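# Turn the control box dial to 6

## Task

Rotate the dial on the control box until it points at 6, and make sure the control box is still upright afterwards.

## Robot and tools

Robot: two arms on a table. left_arm sits on the +y side and right_arm on the -y side; these names do not match image sides. Each arm ends in a sixteen-motor, four-digit hand (index, middle, ring, thumb). right_arm has a right hand and left_arm a mirrored left hand. A wrist camera rides on each hand, and a camera stand is fixed behind the arms.

Frames. Scene frame: origin at table-top height, midway between the nominal arm bases; +x points out over the table, +z up, +y toward left_arm. Calibrated bases: left_arm at (+0.002, +0.340, +0.048) m, right_arm at (-0.043, -0.350, +0.020) m, each turned slightly about z. Reported hand poses, targets and wrist-camera poses are in that arm's own base frame. Fixed cameras and the table are in the scene frame. Each hand has a hand point near the index/middle knuckles. Its axes: +z along the straight fingers toward the tips, +y out of the palm face, +x across the palm away from the thumb on the right hand and toward the thumb on the left hand. A rigid mast near the wrist on the palm side can collide with things.

execute_actions(actions, cameras). actions is a list of actions run in order. Each action covers 0.5 s and is a table of at most 15 rows, one row per 1/30 s step. If a table has fewer rows, its last row is held for the remaining steps. Every row is one flat list of 48 numbers, each in [-1, 1], covering both arms even when only one moves. Order: left dx, dy, dz, rx, ry, rz; left hand motors index_abd, index_mcp, index_pip, index_dip, middle_abd, middle_mcp, middle_pip, middle_dip, ring_abd, ring_mcp, ring_pip, ring_dip, thumb_cmc, thumb_axl, thumb_mcp, thumb_ipl; left current_limit, speed. Then the same 24 numbers for the right arm.

dx..rz are an offset, not a pose. They are measured from the arm's Hand target as it was when the action began, along that target's own axes. Scale: 1.0 equals 0.6 m for dx/dy/dz and 180 degrees for rx/ry/rz, and rx, ry, rz form one rotation vector. Inside one action each row is counted from the same start, so rows do not add up. The next action starts from the new target, so sending the same offset again moves the arm further. All zeros keep the target and ask the arm to reach it again.

The sixteen hand numbers are absolute goal angles, not offsets. Each maps linearly between a hinge's two stops. A 0 is a real goal, so to leave a hand alone, copy back its hand_goal, hand_current_limit and hand_speed. Open hand: 0, -0.75, -0.58, -0.70 for each of index, middle and ring, then thumb -0.71, -0.68, -0.23, -0.17. Toward +1, _mcp/_pip/_dip curl a finger toward the palm, _abd swings it away from the thumb, and thumb_cmc brings the thumb round in front of the palm. current_limit maps -1..+1 to 0..550 mA per motor (minimum 11 mA). speed sets set-point speed at (speed+1)/2 of 8.5 rad/s. At the start they are +0.4 and -0.6, and the last values written stay in force.

cameras: a list of names (cam_high 896x504, cam_low 896x504, cam_left_wrist 672x504, cam_right_wrist 672x504), ["all"], or []. If it is omitted, images come only when actions is empty. An unknown name invalidates the call. A call with an empty actions list is the way to look without moving.

zoom_image(camera, region): region is [x0, y0, x1, y1] in pixels of that camera's latest image, origin at top-left, at most 504 by 504. It only works for a camera that was in the newest images. read_manual(section) returns only licence text. finished_scene(scene=1) ends the scene for good. Call it only when the dial already reads 6, the box is upright and nothing depends on the robot holding it.

Results. end_effector_position (m) and end_effector_quat_wxyz are given per arm in its base frame. Hand target is the last commanded pose after clipping, and the next offsets count from it. The hand point often rests a few cm short of the target, and lower because the elbow sags; this alone does not mean contact. Send the missing distance as a further offset, commanding higher if needed. Orientation commands are clipped to within 40 degrees of the measured orientation at each step, so big turns take several actions. Joint velocities may read "within noise". Joint torques include gravity and friction and are only a rough hint of contact. Step readings list intermediate positions. Per hand: hand_goal, hand_measured (same scale), hand_current_ma, and hand_state, which is moving, goal, blocked or overload. Motor temperatures are shown only when they change enough.

Cautions. A finger presses only as hard as its goal lies past the surface, capped by current_limit. At 495 mA or more for 5 s a motor shuts down for 10 s, so avoid squeezing hard for long. Motor heat from stretched or straining arms can show a MOTOR HOT line at 85 °C, and at 100 °C that arm collapses for 30 to 60 s. Do not slam, strike or shove hard; keep the box upright and on the table. Keep the two hands from touching or squeezing each other. Any arm stop loses the commands sent meanwhile. Smooth, quick, low-effort motion is preferred.

Each tool is called after ">>>" by a JSON object that holds its "fn" and its "kwargs".

## Session

>>> {"fn": "execute_actions", "kwargs": {"actions": [], "cameras": ["all"]}}

Scene clock: 0.00 s.
left_arm: end_effector_position=(+0.2744, -0.5261, +0.1963) hand_goal=(+0.000, -0.754, -0.576, -0.696, +0.000, -0.754, -0.576, -0.696, +0.000, -0.754, -0.576, -0.696, -0.714, -0.678, -0.226, -0.168) hand_measured=(+0.000, -0.754, -0.576, -0.696, +0.000, -0.754, -0.576, -0.696, +0.000, -0.754, -0.576, -0.696, -0.714, -0.678, -0.226, -0.168) hand_current_ma=(+0, +0, +0, +0, +0, +0, +0, +0, +0, +0, +0, +0, +0, +0, +0, +0) hand_state=(goal, goal, goal, goal, goal, goal, goal, goal, goal, goal, goal, goal, goal, goal, goal, goal) hand_current_limit=0.40 hand_speed=-0.60 end_effector_quat_wxyz=(+0.661, -0.040, +0.717, -0.218) | right_arm: end_effector_position=(+0.5827, -0.1922, +0.2819) hand_goal=(+0.000, -0.754, -0.576, -0.696, +0.000, -0.754, -0.576, -0.696, +0.000, -0.754, -0.576, -0.696, -0.714, -0.678, -0.226, -0.168) hand_measured=(+0.000, -0.754, -0.576, -0.696, +0.000, -0.754, -0.576, -0.696, +0.000, -0.754, -0.576, -0.696, -0.714, -0.678, -0.226, -0.168) hand_current_ma=(+0, +0, +0, +0, +0, +0, +0, +0, +0, +0, +0, +0, +0, +0, +0, +0) hand_state=(goal, goal, goal, goal, goal, goal, goal, goal, goal, goal, goal, goal, goal, goal, goal, goal) hand_current_limit=0.40 hand_speed=-0.60 end_effector_quat_wxyz=(-0.141, +0.724, -0.134, +0.662)
Joint positions: left_arm=[-1.408 1.801 1.173 0.555 -1.145 -2.012] | right_arm=[-0.297 1.363 0.935 0.339 -0.322 1.935]
Joint velocities: within noise
Joint torques (N m): no reading
Motor temperatures (°C): left_arm=[27 28 22 26 24 21] | right_arm=[22 26 24 25 22 24]
Heat: left arm: hottest shoulder 28 °C; right arm: hottest shoulder 26 °C.
Hand target: left_arm +0.2755, -0.5326, +0.2029; +0.662, -0.047, +0.713, -0.225 | right_arm +0.5894, -0.1943, +0.3016; -0.139, +0.713, -0.128, +0.675

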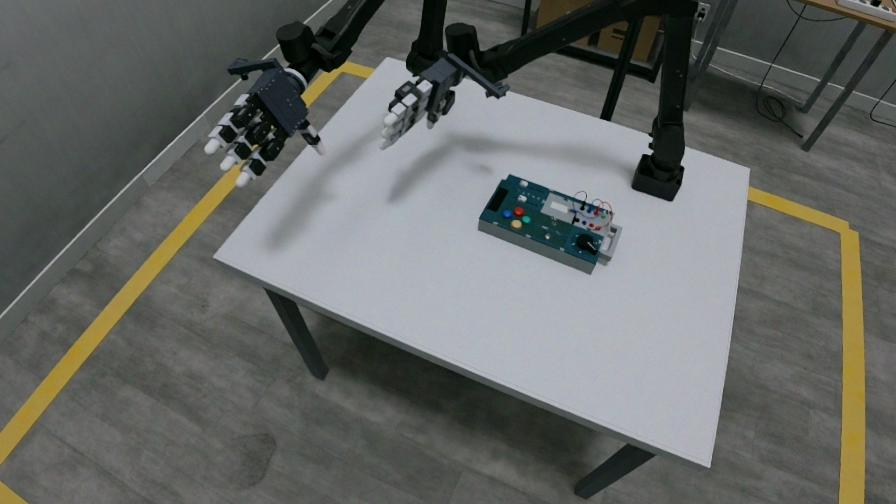

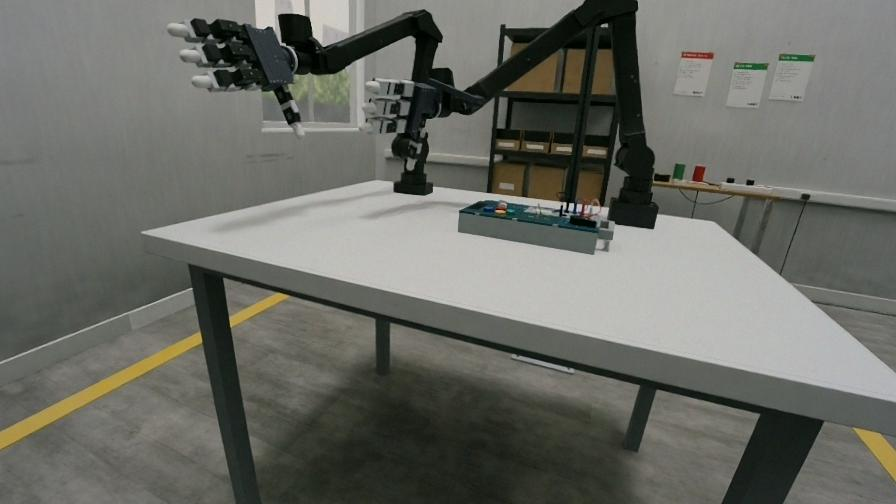

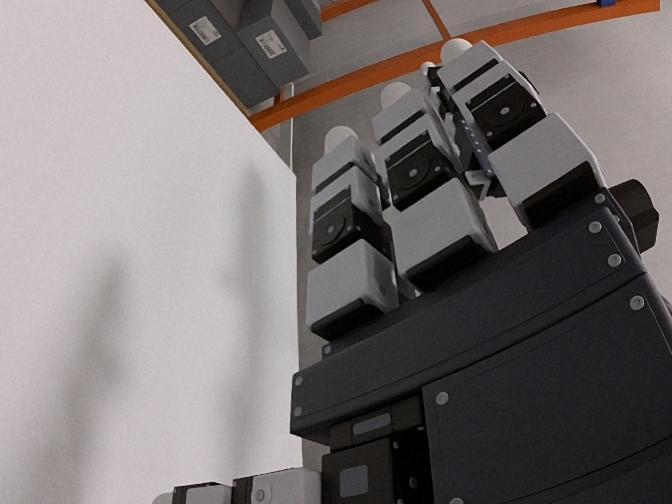

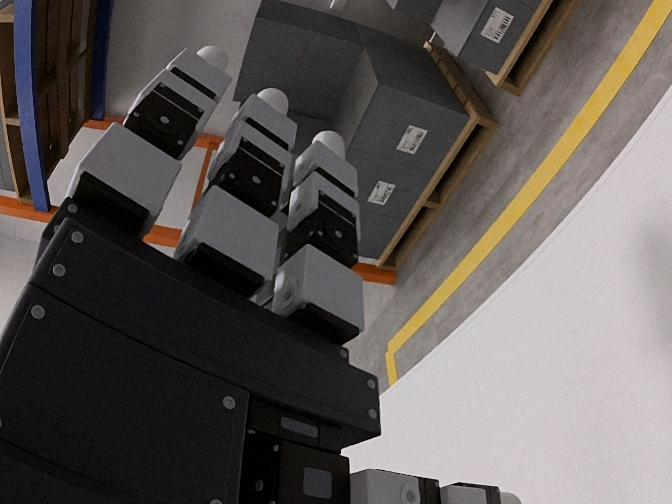

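>>> {"fn": "zoom_image", "kwargs": {"camera": "cam_high", "region": [470, 165, 630, 280]}}

>>> {"fn": "zoom_image", "kwargs": {"camera": "cam_high", "region": [560, 195, 630, 270]}}

>>> {"fn": "zoom_image", "kwargs": {"camera": "cam_low", "region": [450, 180, 630, 260]}}

Scaled by 3.150 from the camera's 896x504 image, which has a finer 1280x720 frame.

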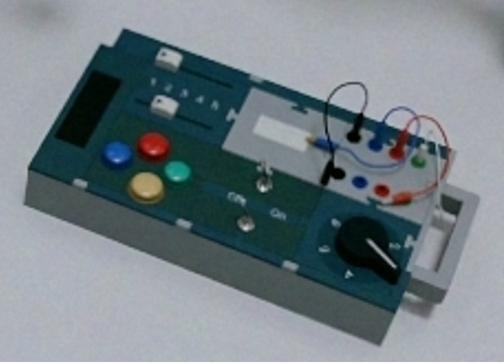

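Scaled by 6.720 from the camera's 896x504 image, which has a finer 1280x720 frame.

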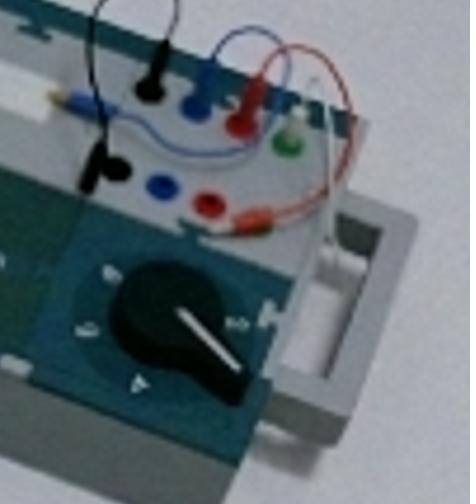

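Scaled by 2.800 from the camera's 896x504 image, which has a finer 1280x720 frame.

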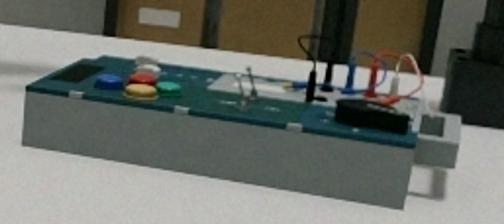

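>>> {"fn": "execute_actions", "kwargs": {"actions": [[[-0.0642,0.1022,-0.0122,-0.0382,0.1037,0.0115,0,-0.754,-0.576,-0.696,0,-0.754,-0.576,-0.696,0,-0.754,-0.576,-0.696,-0.714,-0.678,-0.226,-0.168,0.4,-0.6,0,0,0,0,0,0,0,-0.754,-0.576,-0.696,0,-0.754,-0.576,-0.696,0,-0.754,-0.576,-0.696,-0.714,-0.678,-0.226,-0.168,0.4,-0.6]]]}}

Scene clock: 9.03 s.
left_arm: end_effector_position=(+0.2874, -0.4622, +0.2200) hand_goal=(+0.000, -0.754, -0.576, -0.696, +0.000, -0.754, -0.576, -0.696, +0.000, -0.754, -0.576, -0.696, -0.714, -0.678, -0.226, -0.168) hand_measured=(-0.002, -0.752, -0.576, -0.696, -0.002, -0.752, -0.576, -0.696, -0.002, -0.752, -0.576, -0.696, -0.712, -0.678, -0.226, -0.168) hand_current_ma=(+0, +0, +0, +0, +0, +0, +0, +0, +0, +0, +0, +0, +0, +0, +0, +0) hand_state=(goal, goal, goal, goal, goal, goal, goal, goal, goal, goal, goal, goal, goal, goal, goal, goal) hand_current_limit=0.40 hand_speed=-0.60 end_effector_quat_wxyz=(+0.620, +0.022, +0.763, -0.182) | right_arm: end_effector_position=(+0.5827, -0.1922, +0.2819) hand_goal=(+0.000, -0.754, -0.576, -0.696, +0.000, -0.754, -0.576, -0.696, +0.000, -0.754, -0.576, -0.696, -0.714, -0.678, -0.226, -0.168) hand_measured=(+0.000, -0.752, -0.576, -0.696, +0.000, -0.752, -0.576, -0.696, -0.002, -0.752, -0.576, -0.696, -0.712, -0.678, -0.226, -0.168) hand_current_ma=(+0, +0, +0, +0, +0, +0, +0, +0, +0, +0, +0, +0, +0, +0, +0, +0) hand_state=(goal, goal, goal, goal, goal, goal, goal, goal, goal, goal, goal, goal, goal, goal, goal, goal) hand_current_limit=0.40 hand_speed=-0.60 end_effector_quat_wxyz=(-0.141, +0.724, -0.134, +0.662)
Joint positions: left_arm=[-1.351 1.588 1.057 0.214 -1.014 -2.099] | right_arm=[-0.297 1.363 0.935 0.339 -0.322 1.935]
Joint torques (N m): left_arm=[-1.49 -14.92 8.66 1.33 -0.31 -0.11] | right_arm=[-0.5 -8.18 13.9 2.41 -0.1 0.01]
Heat: left arm: hottest shoulder 30 °C; right arm: hottest shoulder 27 °C.
Hand target: left_arm +0.2873, -0.4617, +0.2149; +0.538, -0.036, +0.824, -0.175 | right_arm +0.5894, -0.1943, +0.3016; -0.139, +0.713, -0.128, +0.675
Off the commanded pose: left_arm 0.005 m, 14 deg | right_arm 0.021 m, 2 deg.
joint sent to its limit (left arm) — joint 6 (wrist roll), lower limit. The joint targets are off in orientation, not in position.
Step readings (end_effector_position of left_arm | right_arm):
0: (+0.2744, -0.5261, +0.1963) | (+0.5827, -0.1922, +0.2819)
1: (+0.2744, -0.5262, +0.1961) | (+0.5827, -0.1922, +0.2819)
2: (+0.2747, -0.5254, +0.1954) | (+0.5827, -0.1922, +0.2819)
4: (+0.2744, -0.5143, +0.1931) | (+0.5827, -0.1922, +0.2819)
8: (+0.2790, -0.4777, +0.1995) | (+0.5827, -0.1922, +0.2819)
15: (+0.2882, -0.4626, +0.2229) | (+0.5827, -0.1922, +0.2819)

>>> {"fn": "execute_actions", "kwargs": {"actions": [[[-0.0811,0.1126,0.0018,0,0,0,0,-0.754,-0.576,-0.696,0,-0.754,-0.576,-0.696,0,-0.754,-0.576,-0.696,-0.714,-0.678,-0.226,-0.168,0.4,-0.6,0,0,0,0,0,0,0,-0.754,-0.576,-0.696,0,-0.754,-0.576,-0.696,0,-0.754,-0.576,-0.696,-0.714,-0.678,-0.226,-0.168,0.4,-0.6]],[[-0.0811,0.1126,0.0018,0,0,0,0,-0.754,-0.576,-0.696,0,-0.754,-0.576,-0.696,0,-0.754,-0.576,-0.696,-0.714,-0.678,-0.226,-0.168,0.4,-0.6,0,0,0,0,0,0,0,-0.754,-0.576,-0.696,0,-0.754,-0.576,-0.696,0,-0.754,-0.576,-0.696,-0.714,-0.678,-0.226,-0.168,0.4,-0.6]],[[-0.0811,0.1126,0.0018,-0.0382,0.1037,0.0115,0,-0.754,-0.576,-0.696,0,-0.754,-0.576,-0.696,0,-0.754,-0.576,-0.696,-0.714,-0.678,-0.226,-0.168,0.4,-0.6,0,0,0,0,0,0,0,-0.754,-0.576,-0.696,0,-0.754,-0.576,-0.696,0,-0.754,-0.576,-0.696,-0.714,-0.678,-0.226,-0.168,0.4,-0.6]],[[-0.0403,0.123,-0.0003,-0.0382,0.1037,0.0115,0,-0.754,-0.576,-0.696,0,-0.754,-0.576,-0.696,0,-0.754,-0.576,-0.696,-0.714,-0.678,-0.226,-0.168,0.4,-0.6,0,0,0,0,0,0,0,-0.754,-0.576,-0.696,0,-0.754,-0.576,-0.696,0,-0.754,-0.576,-0.696,-0.714,-0.678,-0.226,-0.168,0.4,-0.6]],[[-0.0067,0.124,-0.0138,-0.0382,0.1037,0.0115,0,-0.754,-0.576,-0.696,0,-0.754,-0.576,-0.696,0,-0.754,-0.576,-0.696,-0.714,-0.678,-0.226,-0.168,0.4,-0.6,0,0,0,0,0,0,0,-0.754,-0.576,-0.696,0,-0.754,-0.576,-0.696,0,-0.754,-0.576,-0.696,-0.714,-0.678,-0.226,-0.168,0.4,-0.6]]], "cameras": ["all"]}}

Scene clock: 13.70 s.
left_arm: end_effector_position=(+0.3858, -0.0795, +0.2608) hand_goal=(+0.000, -0.754, -0.576, -0.696, +0.000, -0.754, -0.576, -0.696, +0.000, -0.754, -0.576, -0.696, -0.714, -0.678, -0.226, -0.168) hand_measured=(-0.002, -0.752, -0.576, -0.696, -0.002, -0.752, -0.576, -0.696, -0.002, -0.752, -0.576, -0.696, -0.714, -0.678, -0.224, -0.168) hand_current_ma=(+0, +0, +0, +0, +0, +0, +0, +0, +0, +0, +0, +0, +0, +0, +1, +0) hand_state=(goal, goal, goal, goal, goal, goal, goal, goal, goal, goal, goal, goal, goal, goal, goal, goal) hand_current_limit=0.40 hand_speed=-0.60 end_effector_quat_wxyz=(+0.073, -0.007, +0.997, +0.007) | right_arm: end_effector_position=(+0.5827, -0.1922, +0.2819) hand_goal=(+0.000, -0.754, -0.576, -0.696, +0.000, -0.754, -0.576, -0.696, +0.000, -0.754, -0.576, -0.696, -0.714, -0.678, -0.226, -0.168) hand_measured=(+0.000, -0.752, -0.576, -0.696, +0.000, -0.752, -0.576, -0.696, -0.002, -0.752, -0.576, -0.696, -0.712, -0.678, -0.226, -0.168) hand_current_ma=(+0, +0, +0, +0, +0, +0, +0, +0, +0, +0, +0, +0, +0, +0, +0, +0) hand_state=(goal, goal, goal, goal, goal, goal, goal, goal, goal, goal, goal, goal, goal, goal, goal, goal) hand_current_limit=0.40 hand_speed=-0.60 end_effector_quat_wxyz=(-0.141, +0.724, -0.134, +0.662)
Joint positions: left_arm=[-0.408 1.409 1.39 -1.425 -0.072 -1.989] | right_arm=[-0.297 1.363 0.935 0.339 -0.322 1.935]
Joint torques (N m): left_arm=[-1.49 -11.28 12.81 0.12 -0.06 0.05] | right_arm=[-0.44 -8.18 13.89 2.4 -0.1 0.01]
Heat: left arm: hottest shoulder 30 °C; right arm: hottest shoulder 27 °C.
Hand target: left_arm +0.3973, -0.0867, +0.2751; +0.084, +0.000, +0.996, +0.001 | right_arm +0.5894, -0.1943, +0.3016; -0.139, +0.713, -0.128, +0.675
Off the commanded pose: left_arm 0.020 m, 2 deg | right_arm 0.021 m, 2 deg.
Step readings (end_effector_position of left_arm | right_arm):
0: (+0.2874, -0.4622, +0.2199) | (+0.5827, -0.1922, +0.2819)
1: (+0.2873, -0.4621, +0.2194) | (+0.5827, -0.1922, +0.2819)
2: (+0.2888, -0.4609, +0.2180) | (+0.5827, -0.1922, +0.2819)
4: (+0.2910, -0.4489, +0.2140) | (+0.5827, -0.1922, +0.2819)
8: (+0.3060, -0.4057, +0.2176) | (+0.5827, -0.1922, +0.2819)
15: (+0.3195, -0.3854, +0.2405) | (+0.5827, -0.1922, +0.2819)
16: (+0.3195, -0.3857, +0.2404) | (+0.5827, -0.1922, +0.2819)
17: (+0.3205, -0.3852, +0.2390) | (+0.5827, -0.1922, +0.2819)
19: (+0.3228, -0.3755, +0.2348) | (+0.5827, -0.1922, +0.2819)
23: (+0.3376, -0.3316, +0.2400) | (+0.5827, -0.1922, +0.2819)
30: (+0.3475, -0.3095, +0.2581) | (+0.5827, -0.1922, +0.2819)
31: (+0.3472, -0.3100, +0.2565) | (+0.5827, -0.1922, +0.2819)
32: (+0.3474, -0.3090, +0.2523) | (+0.5827, -0.1922, +0.2819)
34: (+0.3478, -0.2955, +0.2411) | (+0.5827, -0.1922, +0.2819)
38: (+0.3569, -0.2431, +0.2336) | (+0.5827, -0.1922, +0.2819)
45: (+0.3668, -0.2265, +0.2551) | (+0.5827, -0.1922, +0.2819)
46: (+0.3667, -0.2280, +0.2580) | (+0.5827, -0.1922, +0.2819)
47: (+0.3659, -0.2275, +0.2586) | (+0.5827, -0.1922, +0.2819)
49: (+0.3651, -0.2149, +0.2585) | (+0.5827, -0.1922, +0.2819)
53: (+0.3778, -0.1677, +0.2622) | (+0.5827, -0.1922, +0.2819)
60: (+0.3893, -0.1536, +0.2575) | (+0.5827, -0.1922, +0.2819)
61: (+0.3885, -0.1540, +0.2557) | (+0.5827, -0.1922, +0.2819)
62: (+0.3853, -0.1527, +0.2541) | (+0.5827, -0.1922, +0.2819)
64: (+0.3782, -0.1402, +0.2543) | (+0.5827, -0.1922, +0.2819)
68: (+0.3807, -0.0990, +0.2603) | (+0.5827, -0.1922, +0.2819)
75: (+0.3852, -0.0797, +0.2589) | (+0.5827, -0.1922, +0.2819)
camera_calibration:
cam_left_wrist: T_world_to_cam=[[0.747108, -0.657464, 0.0978259, -0.397665], [-0.562187, -0.54648, 0.62073, -0.0292745], [-0.354648, -0.518749, -0.777898, 0.421778], [0, 0, 0, 1]] pos_world=[0.430224, -0.0586517, 0.385173]

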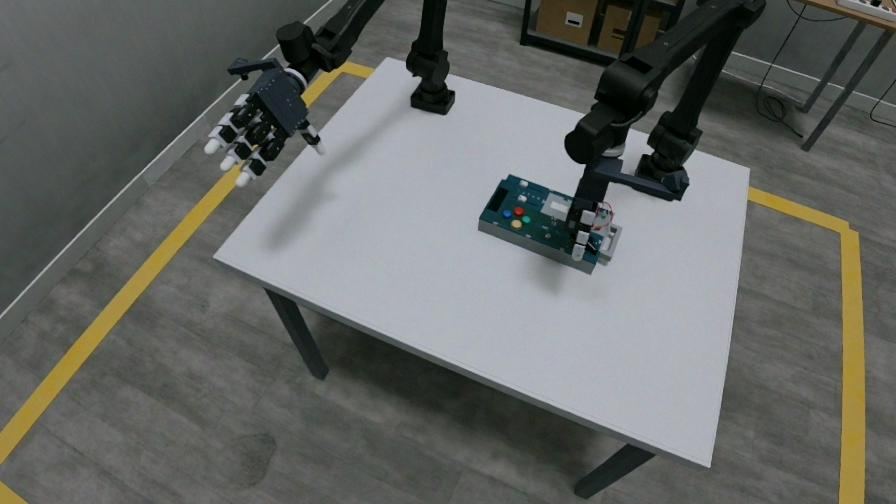

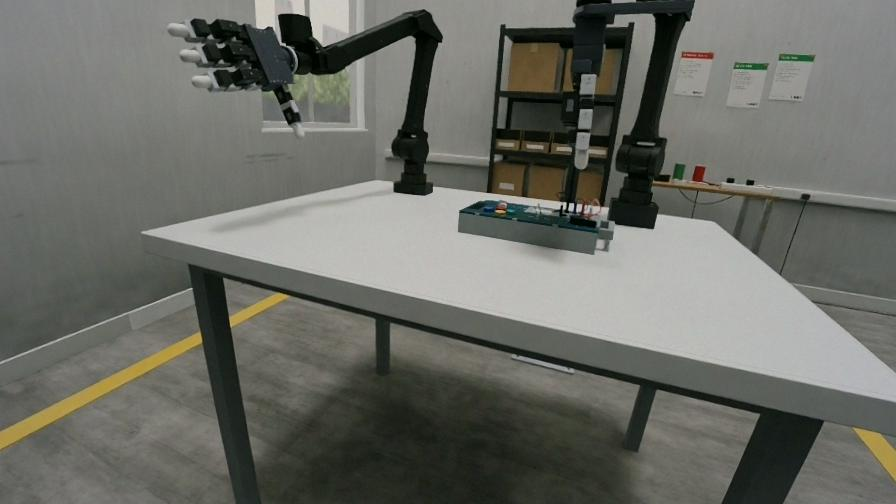

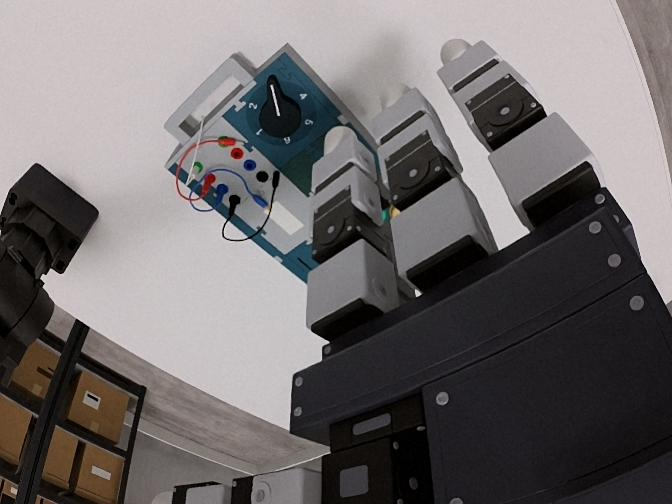

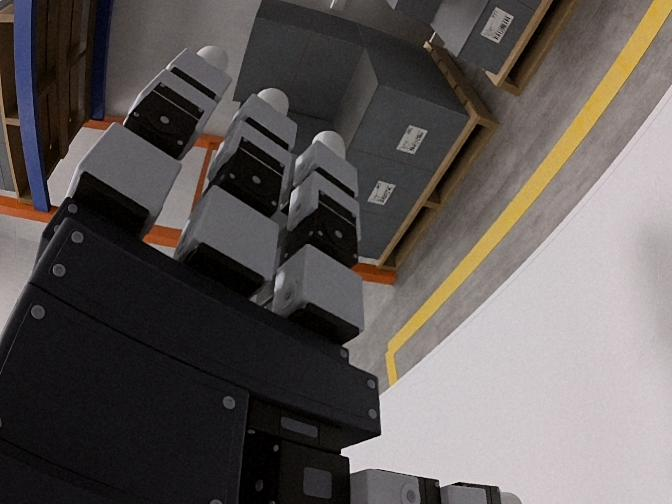

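>>> {"fn": "zoom_image", "kwargs": {"camera": "cam_left_wrist", "region": [160, 40, 370, 250]}}

>>> {"fn": "zoom_image", "kwargs": {"camera": "cam_left_wrist", "region": [230, 60, 340, 160]}}

Scaled by 2.400 from the camera's 672x504 image, which has a finer 960x720 frame.

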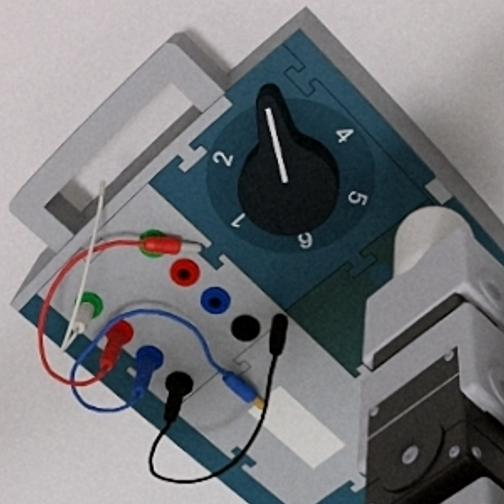

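Scaled by 4.582 from the camera's 672x504 image, which has a finer 960x720 frame.

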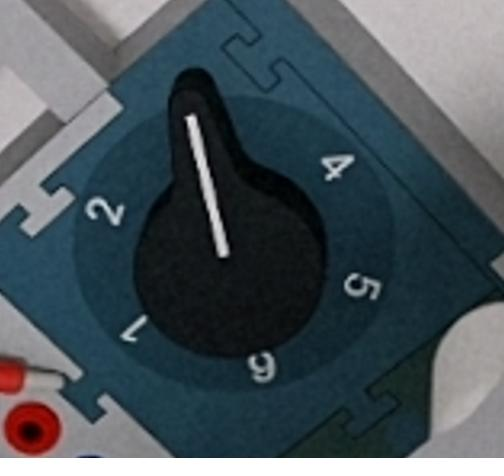

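>>> {"fn": "execute_actions", "kwargs": {"actions": [[[0.051,0.0459,0.0387,0,0,0,0,-0.754,-0.576,-0.696,0,-0.754,-0.576,-0.696,0,-0.754,-0.576,-0.696,-0.714,-0.678,-0.226,-0.168,0.7,-0.6,0,0,0,0,0,0,0,-0.754,-0.576,-0.696,0,-0.754,-0.576,-0.696,0,-0.754,-0.576,-0.696,-0.714,-0.678,-0.226,-0.168,0.4,-0.6]],[[0.051,0.0459,0.0387,0,0,0,0,-0.754,-0.576,-0.696,0,-0.754,-0.576,-0.696,0,-0.754,-0.576,-0.696,-0.714,-0.678,-0.226,-0.168,0.7,-0.6,0,0,0,0,0,0,0,-0.754,-0.576,-0.696,0,-0.754,-0.576,-0.696,0,-0.754,-0.576,-0.696,-0.714,-0.678,-0.226,-0.168,0.4,-0.6]]], "cameras": ["cam_high","cam_low","cam_left_wrist"]}}

>>> {"fn": "zoom_image", "kwargs": {"camera": "cam_left_wrist", "region": [200, 60, 420, 225]}}

>>> {"fn": "zoom_image", "kwargs": {"camera": "cam_low", "region": [520, 120, 660, 260]}}

>>> {"fn": "zoom_image", "kwargs": {"camera": "cam_high", "region": [540, 150, 680, 280]}}

Scene clock: 18.17 s.
left_arm: end_effector_position=(+0.3429, -0.0333, +0.2177) hand_goal=(+0.000, -0.754, -0.576, -0.696, +0.000, -0.754, -0.576, -0.696, +0.000, -0.754, -0.576, -0.696, -0.714, -0.678, -0.226, -0.168) hand_measured=(-0.002, -0.752, -0.576, -0.696, -0.002, -0.754, -0.576, -0.696, -0.002, -0.752, -0.576, -0.696, -0.714, -0.678, -0.224, -0.168) hand_current_ma=(+0, +0, +0, +0, +0, +0, +0, +0, +0, +0, +0, +0, +0, +0, +1, +0) hand_state=(goal, goal, goal, goal, goal, goal, goal, goal, goal, goal, goal, goal, goal, goal, goal, goal) hand_current_limit=0.70 hand_speed=-0.60 end_effector_quat_wxyz=(+0.076, -0.001, +0.997, +0.005) | right_arm: end_effector_position=(+0.5827, -0.1922, +0.2819) hand_goal=(+0.000, -0.754, -0.576, -0.696, +0.000, -0.754, -0.576, -0.696, +0.000, -0.754, -0.576, -0.696, -0.714, -0.678, -0.226, -0.168) hand_measured=(+0.000, -0.752, -0.576, -0.696, +0.000, -0.752, -0.576, -0.696, -0.002, -0.752, -0.576, -0.696, -0.712, -0.678, -0.226, -0.168) hand_current_ma=(+0, +0, +0, +0, +0, +0, +0, +0, +0, +0, +0, +0, +0, +0, +0, +0) hand_state=(goal, goal, goal, goal, goal, goal, goal, goal, goal, goal, goal, goal, goal, goal, goal, goal) hand_current_limit=0.40 hand_speed=-0.60 end_effector_quat_wxyz=(-0.141, +0.724, -0.134, +0.662)
Joint positions: left_arm=[-0.339 1.259 1.137 -1.307 -0.059 -1.908] | right_arm=[-0.297 1.363 0.935 0.339 -0.322 1.935]
Joint torques (N m): left_arm=[-1.26 -11.11 8.54 0.73 -0.04 0.04] | right_arm=[-0.5 -8.12 13.9 2.41 -0.09 0.01]
Heat: left arm: hottest shoulder 30 °C; right arm: hottest elbow 28 °C.
Hand target: left_arm +0.3448, -0.0315, +0.2192; +0.084, +0.000, +0.996, +0.001 | right_arm +0.5894, -0.1943, +0.3016; -0.139, +0.713, -0.128, +0.675
Off the commanded pose: left_arm 0.003 m, 1 deg | right_arm 0.021 m, 2 deg.
Step readings (end_effector_position of left_arm | right_arm):
0: (+0.3859, -0.0794, +0.2608) | (+0.5827, -0.1922, +0.2819)
1: (+0.3859, -0.0794, +0.2608) | (+0.5827, -0.1922, +0.2819)
2: (+0.3860, -0.0794, +0.2606) | (+0.5827, -0.1922, +0.2819)
4: (+0.3842, -0.0780, +0.2567) | (+0.5827, -0.1922, +0.2819)
8: (+0.3709, -0.0667, +0.2472) | (+0.5827, -0.1922, +0.2819)
15: (+0.3688, -0.0610, +0.2464) | (+0.5827, -0.1922, +0.2819)
16: (+0.3688, -0.0610, +0.2458) | (+0.5827, -0.1922, +0.2819)
17: (+0.3685, -0.0599, +0.2436) | (+0.5827, -0.1922, +0.2819)
19: (+0.3621, -0.0550, +0.2343) | (+0.5827, -0.1922, +0.2819)
23: (+0.3418, -0.0380, +0.2187) | (+0.5827, -0.1922, +0.2819)
30: (+0.3421, -0.0333, +0.2175) | (+0.5827, -0.1922, +0.2819)
camera_calibration:
cam_left_wrist: T_world_to_cam=[[0.737987, -0.666346, 0.106571, -0.330104], [-0.573739, -0.536438, 0.618917, 0.00321492], [-0.355244, -0.517897, -0.778193, 0.397328], [0, 0, 0, 1]] pos_world=[0.386605, -0.012464, 0.342388]
Images, in order (width x height): cam_high 896x504, cam_low 896x504, cam_left_wrist 672x504.

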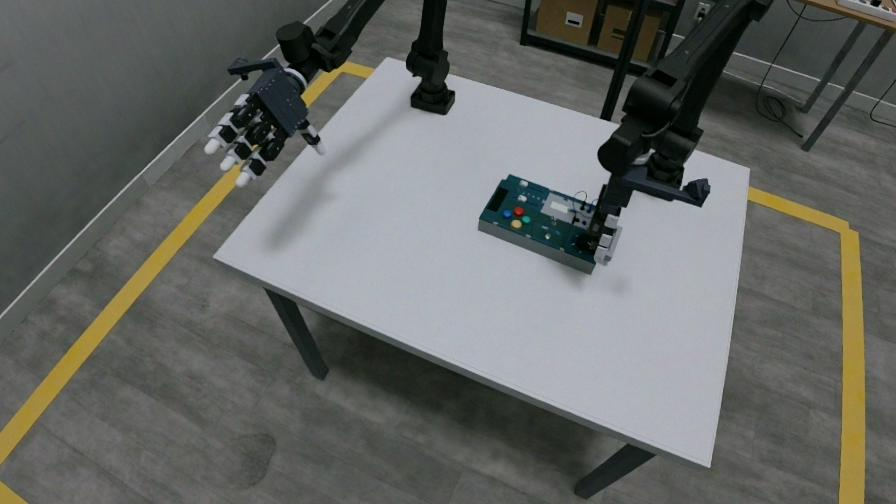

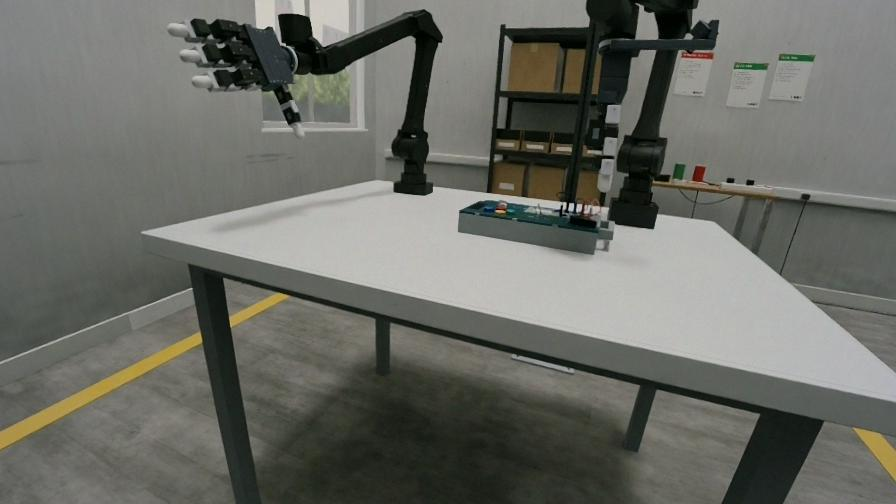

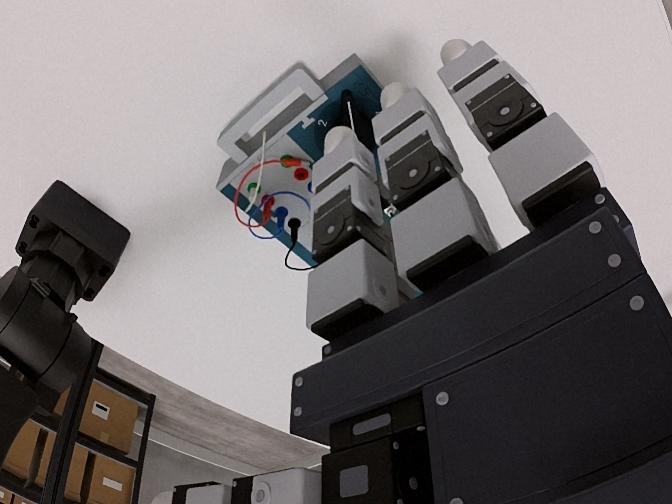

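Scaled by 2.291 from the camera's 672x504 image, which has a finer 960x720 frame.

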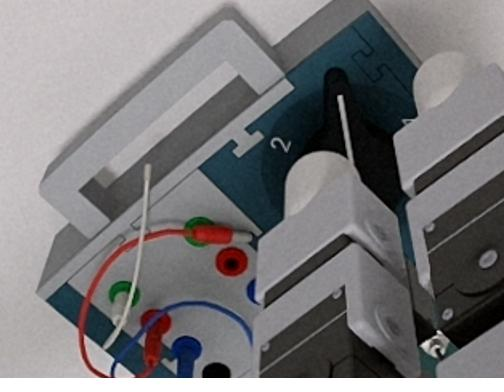

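Scaled by 3.600 from the camera's 896x504 image, which has a finer 1280x720 frame.

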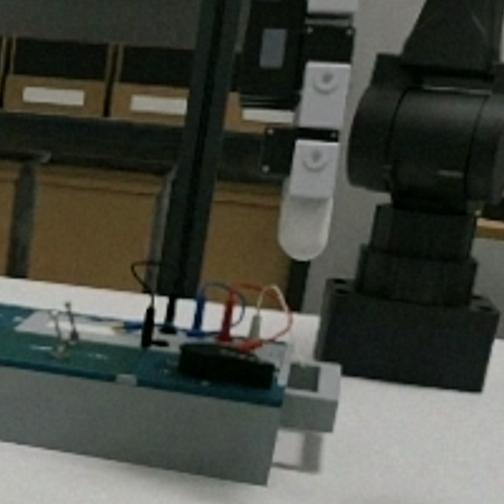

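Scaled by 3.600 from the camera's 896x504 image, which has a finer 1280x720 frame.

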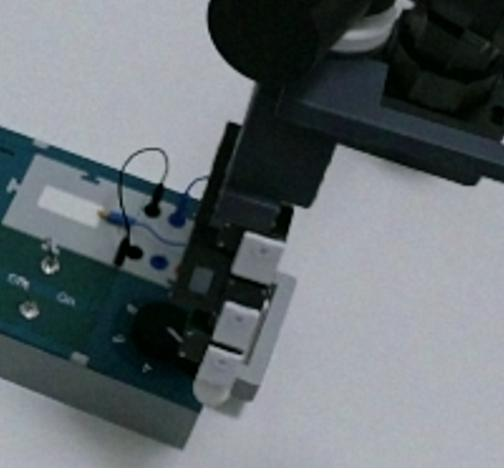

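>>> {"fn": "execute_actions", "kwargs": {"actions": [[[0.0312,0.0167,0.0708,0,0,0,0,-0.754,-0.576,-0.696,0,-0.754,-0.576,-0.696,0,-0.754,-0.576,-0.696,-0.714,-0.678,-0.226,-0.168,0.7,-0.6,0,0,0,0,0,0,0,-0.754,-0.576,-0.696,0,-0.754,-0.576,-0.696,0,-0.754,-0.576,-0.696,-0.714,-0.678,-0.226,-0.168,0.4,-0.6]]], "cameras": ["cam_high","cam_low","cam_left_wrist"]}}

>>> {"fn": "zoom_image", "kwargs": {"camera": "cam_left_wrist", "region": [250, 40, 450, 200]}}

>>> {"fn": "zoom_image", "kwargs": {"camera": "cam_low", "region": [550, 170, 640, 260]}}

>>> {"fn": "zoom_image", "kwargs": {"camera": "cam_high", "region": [560, 190, 640, 270]}}

Scene clock: 21.03 s.
left_arm: end_effector_position=(+0.3297, -0.0231, +0.1728) hand_goal=(+0.000, -0.754, -0.576, -0.696, +0.000, -0.754, -0.576, -0.696, +0.000, -0.754, -0.576, -0.696, -0.714, -0.678, -0.226, -0.168) hand_measured=(-0.002, -0.752, -0.576, -0.696, -0.002, -0.754, -0.576, -0.696, -0.002, -0.752, -0.576, -0.696, -0.714, -0.678, -0.224, -0.168) hand_current_ma=(+0, +0, +0, +0, +0, +0, +0, +0, +0, +0, +0, +0, +0, +0, +1, +0) hand_state=(goal, goal, goal, goal, goal, goal, goal, goal, goal, goal, goal, goal, goal, goal, goal, goal) hand_current_limit=0.70 hand_speed=-0.60 end_effector_quat_wxyz=(+0.077, -0.001, +0.997, +0.004) | right_arm: end_effector_position=(+0.5827, -0.1922, +0.2819) hand_goal=(+0.000, -0.754, -0.576, -0.696, +0.000, -0.754, -0.576, -0.696, +0.000, -0.754, -0.576, -0.696, -0.714, -0.678, -0.226, -0.168) hand_measured=(+0.000, -0.752, -0.576, -0.696, +0.000, -0.752, -0.576, -0.696, -0.002, -0.752, -0.576, -0.696, -0.712, -0.678, -0.226, -0.168) hand_current_ma=(+0, +0, +0, +0, +0, +0, +0, +0, +0, +0, +0, +0, +0, +0, +0, +0) hand_state=(goal, goal, goal, goal, goal, goal, goal, goal, goal, goal, goal, goal, goal, goal, goal, goal) hand_current_limit=0.40 hand_speed=-0.60 end_effector_quat_wxyz=(-0.141, +0.724, -0.134, +0.662)
Joint positions: left_arm=[-0.323 1.237 0.999 -1.19 -0.056 -1.891] | right_arm=[-0.297 1.363 0.935 0.339 -0.322 1.935]
Joint torques (N m): left_arm=[-0.32 -9.7 8.34 0.84 -0.03 0.01] | right_arm=[-0.5 -8.18 13.89 2.41 -0.1 0.01]
Heat: left arm: hottest shoulder 30 °C; right arm: hottest elbow 28 °C.
Hand target: left_arm +0.3335, -0.0213, +0.1742; +0.084, +0.000, +0.996, +0.001 | right_arm +0.5894, -0.1943, +0.3016; -0.139, +0.713, -0.128, +0.675
Off the commanded pose: left_arm 0.004 m, 1 deg | right_arm 0.021 m, 2 deg.
Step readings (end_effector_position of left_arm | right_arm):
0: (+0.3429, -0.0333, +0.2178) | (+0.5827, -0.1922, +0.2819)
1: (+0.3428, -0.0331, +0.2172) | (+0.5827, -0.1922, +0.2819)
2: (+0.3432, -0.0332, +0.2148) | (+0.5827, -0.1922, +0.2819)
4: (+0.3413, -0.0315, +0.2041) | (+0.5827, -0.1922, +0.2819)
8: (+0.3287, -0.0247, +0.1803) | (+0.5827, -0.1922, +0.2819)
15: (+0.3290, -0.0230, +0.1728) | (+0.5827, -0.1922, +0.2819)
camera_calibration:
cam_left_wrist: T_world_to_cam=[[0.736762, -0.667592, 0.107248, -0.308589], [-0.57487, -0.534969, 0.619139, 0.0293774], [-0.355958, -0.517812, -0.777924, 0.363124], [0, 0, 0, 1]] pos_world=[0.373502, -0.0022658, 0.297389]
Images, in order (width x height): cam_high 896x504, cam_low 896x504, cam_left_wrist 672x504.

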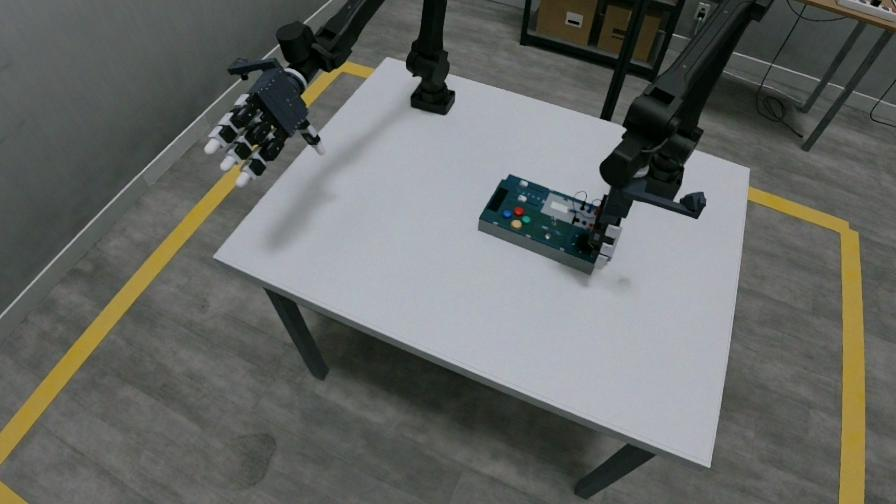

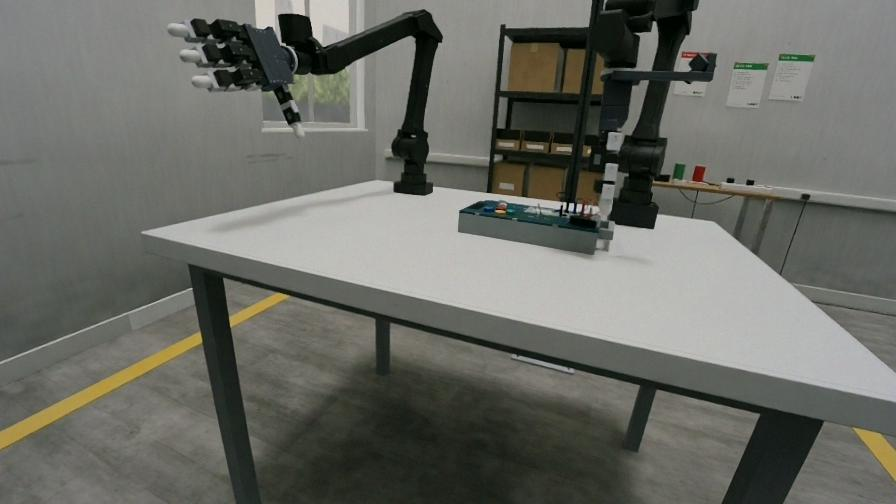

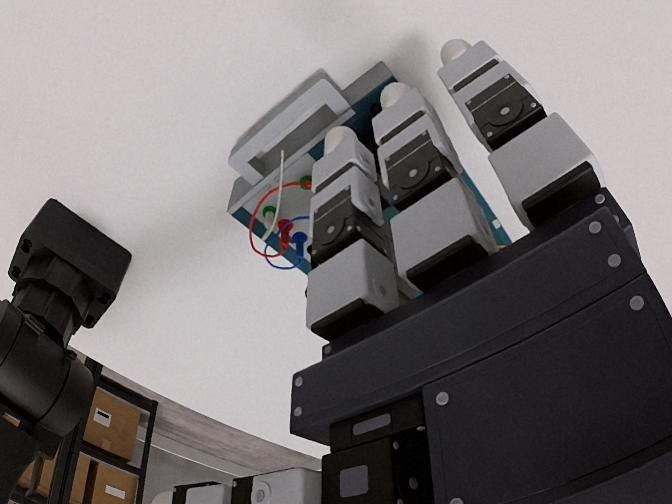

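Scaled by 2.520 from the camera's 672x504 image, which has a finer 960x720 frame.

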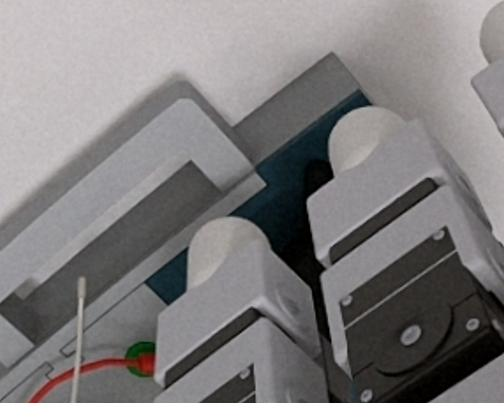

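Scaled by 5.600 from the camera's 896x504 image, which has a finer 1280x720 frame.

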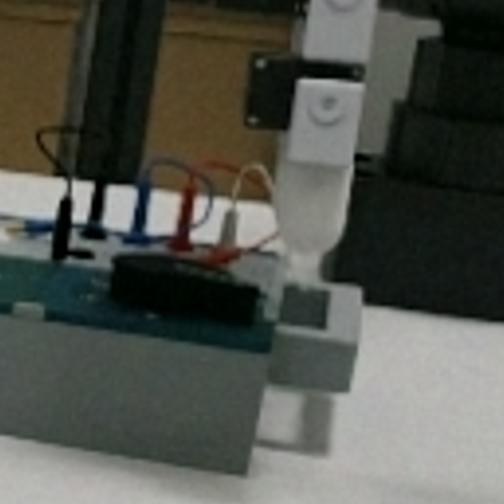

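Scaled by 6.300 from the camera's 896x504 image, which has a finer 1280x720 frame.

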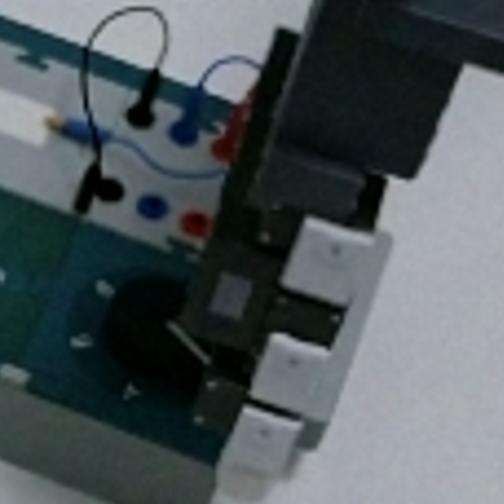

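>>> {"fn": "execute_actions", "kwargs": {"actions": [[[0,0,0,0,0,0,0,-0.754,-0.576,-0.696,0.42,-0.754,-0.576,-0.696,0.6,-0.754,-0.576,-0.696,-0.714,-0.678,-0.226,-0.168,0.7,-0.6,0,0,0,0,0,0,0,-0.754,-0.576,-0.696,0,-0.754,-0.576,-0.696,0,-0.754,-0.576,-0.696,-0.714,-0.678,-0.226,-0.168,0.4,-0.6]],[[0.0062,0,0.0463,0,0,0,0,-0.754,-0.576,-0.696,0.42,-0.754,-0.576,-0.696,0.6,-0.754,-0.576,-0.696,-0.714,-0.678,-0.226,-0.168,0.7,-0.6,0,0,0,0,0,0,0,-0.754,-0.576,-0.696,0,-0.754,-0.576,-0.696,0,-0.754,-0.576,-0.696,-0.714,-0.678,-0.226,-0.168,0.4,-0.6]]], "cameras": ["cam_high","cam_low","cam_left_wrist"]}}

>>> {"fn": "zoom_image", "kwargs": {"camera": "cam_left_wrist", "region": [250, 40, 450, 200]}}

>>> {"fn": "zoom_image", "kwargs": {"camera": "cam_low", "region": [550, 170, 640, 260]}}

>>> {"fn": "zoom_image", "kwargs": {"camera": "cam_high", "region": [560, 190, 640, 270]}}

Scene clock: 23.30 s.
left_arm: end_effector_position=(+0.3314, -0.0232, +0.1509) hand_goal=(+0.000, -0.754, -0.576, -0.696, +0.420, -0.754, -0.576, -0.696, +0.600, -0.754, -0.576, -0.696, -0.714, -0.678, -0.226, -0.168) hand_measured=(-0.002, -0.752, -0.576, -0.696, +0.412, -0.754, -0.576, -0.696, +0.590, -0.752, -0.576, -0.696, -0.714, -0.678, -0.224, -0.168) hand_current_ma=(+0, +0, +0, +0, -2, +0, +0, +0, -3, +0, +0, +0, +0, +0, +1, +0) hand_state=(goal, goal, goal, goal, goal, goal, goal, goal, goal, goal, goal, goal, goal, goal, goal, goal) hand_current_limit=0.70 hand_speed=-0.60 end_effector_quat_wxyz=(+0.086, -0.001, +0.996, +0.001) | right_arm: end_effector_position=(+0.5827, -0.1922, +0.2819) hand_goal=(+0.000, -0.754, -0.576, -0.696, +0.000, -0.754, -0.576, -0.696, +0.000, -0.754, -0.576, -0.696, -0.714, -0.678, -0.226, -0.168) hand_measured=(+0.000, -0.752, -0.576, -0.696, +0.000, -0.752, -0.576, -0.696, -0.002, -0.752, -0.576, -0.696, -0.712, -0.678, -0.226, -0.168) hand_current_ma=(+0, +0, +0, +0, +0, +0, +0, +0, +0, +0, +0, +0, +0, +0, +0, +0) hand_state=(goal, goal, goal, goal, goal, goal, goal, goal, goal, goal, goal, goal, goal, goal, goal, goal) hand_current_limit=0.40 hand_speed=-0.60 end_effector_quat_wxyz=(-0.141, +0.724, -0.134, +0.662)
Joint positions: left_arm=[-0.322 1.245 0.946 -1.11 -0.056 -1.889] | right_arm=[-0.297 1.363 0.935 0.339 -0.322 1.935]
Joint torques (N m): left_arm=[-0.73 -8 8.24 0.7 -0.03 0.05] | right_arm=[-0.44 -8.18 13.89 2.4 -0.1 0.01]
Heat: left arm: hottest shoulder 30 °C; right arm: hottest elbow 28 °C.
Hand target: left_arm +0.3346, -0.0212, +0.1462; +0.084, +0.000, +0.996, +0.001 | right_arm +0.5894, -0.1943, +0.3016; -0.139, +0.713, -0.128, +0.675
Off the commanded pose: left_arm 0.006 m, 0 deg | right_arm 0.021 m, 2 deg.
Step readings (end_effector_position of left_arm | right_arm):
0: (+0.3298, -0.0231, +0.1728) | (+0.5827, -0.1922, +0.2819)
1: (+0.3298, -0.0231, +0.1728) | (+0.5827, -0.1922, +0.2819)
2: (+0.3298, -0.0231, +0.1728) | (+0.5827, -0.1922, +0.2819)
4: (+0.3298, -0.0231, +0.1728) | (+0.5827, -0.1922, +0.2819)
8: (+0.3298, -0.0231, +0.1728) | (+0.5827, -0.1922, +0.2819)
15: (+0.3298, -0.0231, +0.1728) | (+0.5827, -0.1922, +0.2819)
16: (+0.3300, -0.0231, +0.1728) | (+0.5827, -0.1922, +0.2819)
17: (+0.3305, -0.0233, +0.1716) | (+0.5827, -0.1922, +0.2819)
19: (+0.3328, -0.0241, +0.1668) | (+0.5827, -0.1922, +0.2819)
23: (+0.3300, -0.0231, +0.1556) | (+0.5827, -0.1922, +0.2819)
30: (+0.3310, -0.0231, +0.1510) | (+0.5827, -0.1922, +0.2819)
camera_calibration:
cam_left_wrist: T_world_to_cam=[[0.734332, -0.667124, 0.125311, -0.309444], [-0.586581, -0.530771, 0.611723, 0.0488925], [-0.341583, -0.522713, -0.781084, 0.342274], [0, 0, 0, 1]] pos_world=[0.372829, -0.00157564, 0.276212]
Images, in order (width x height): cam_high 896x504, cam_low 896x504, cam_left_wrist 672x504.

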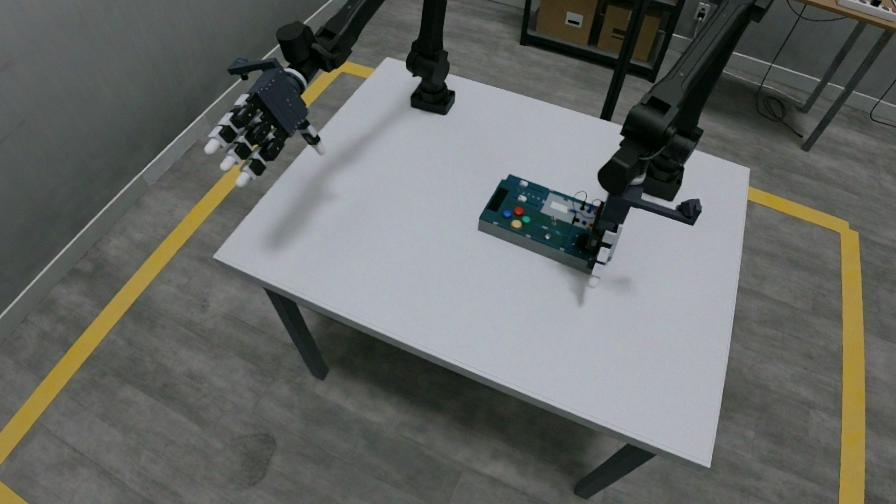

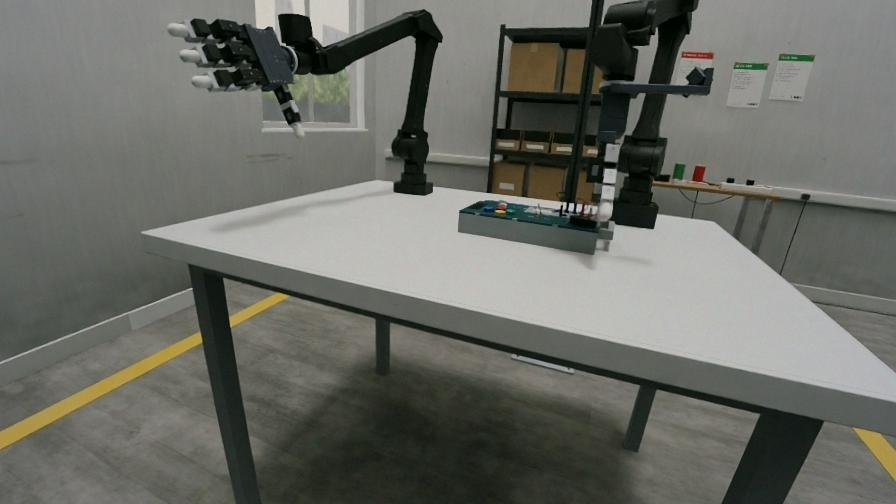

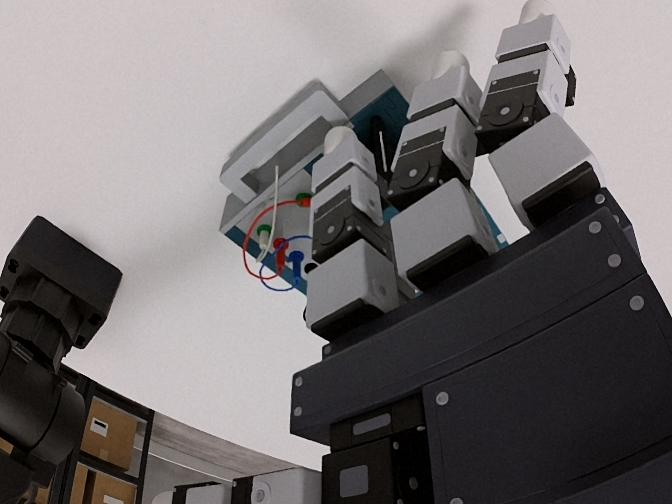

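Scaled by 2.520 from the camera's 672x504 image, which has a finer 960x720 frame.

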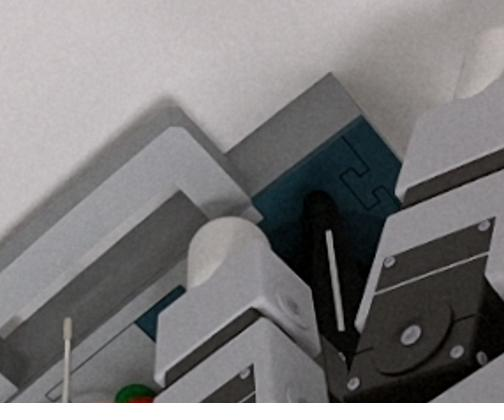

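Scaled by 5.600 from the camera's 896x504 image, which has a finer 1280x720 frame.

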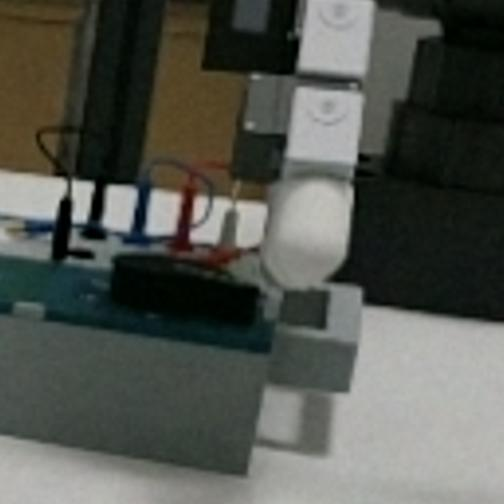

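Scaled by 6.300 from the camera's 896x504 image, which has a finer 1280x720 frame.

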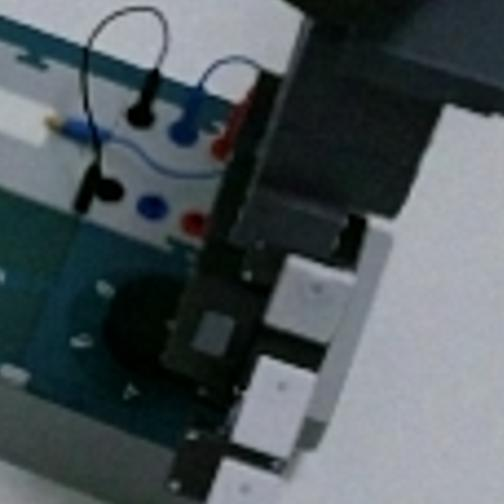

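>>> {"fn": "zoom_image", "kwargs": {"camera": "cam_low", "region": [585, 205, 620, 240]}}

>>> {"fn": "zoom_image", "kwargs": {"camera": "cam_left_wrist", "region": [300, 80, 400, 160]}}

Scaled by 14.400 from the camera's 896x504 image, which has a finer 1280x720 frame.

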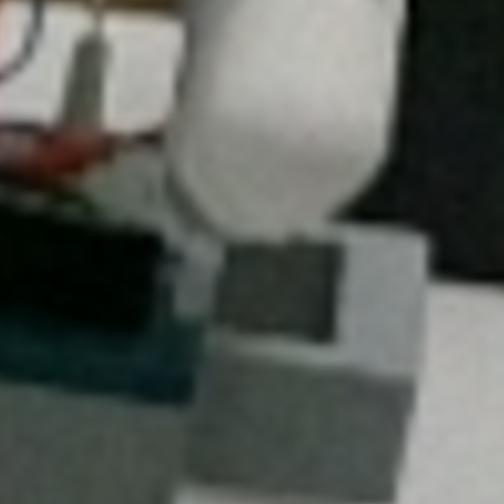

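Scaled by 5.040 from the camera's 672x504 image, which has a finer 960x720 frame.

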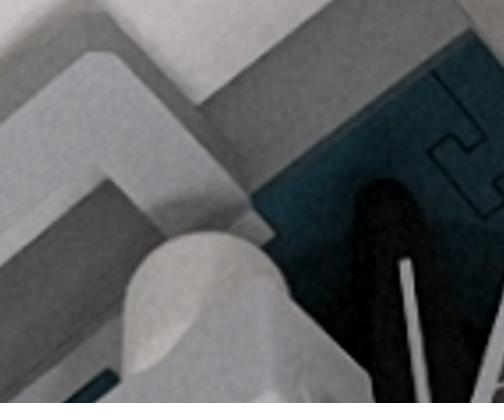

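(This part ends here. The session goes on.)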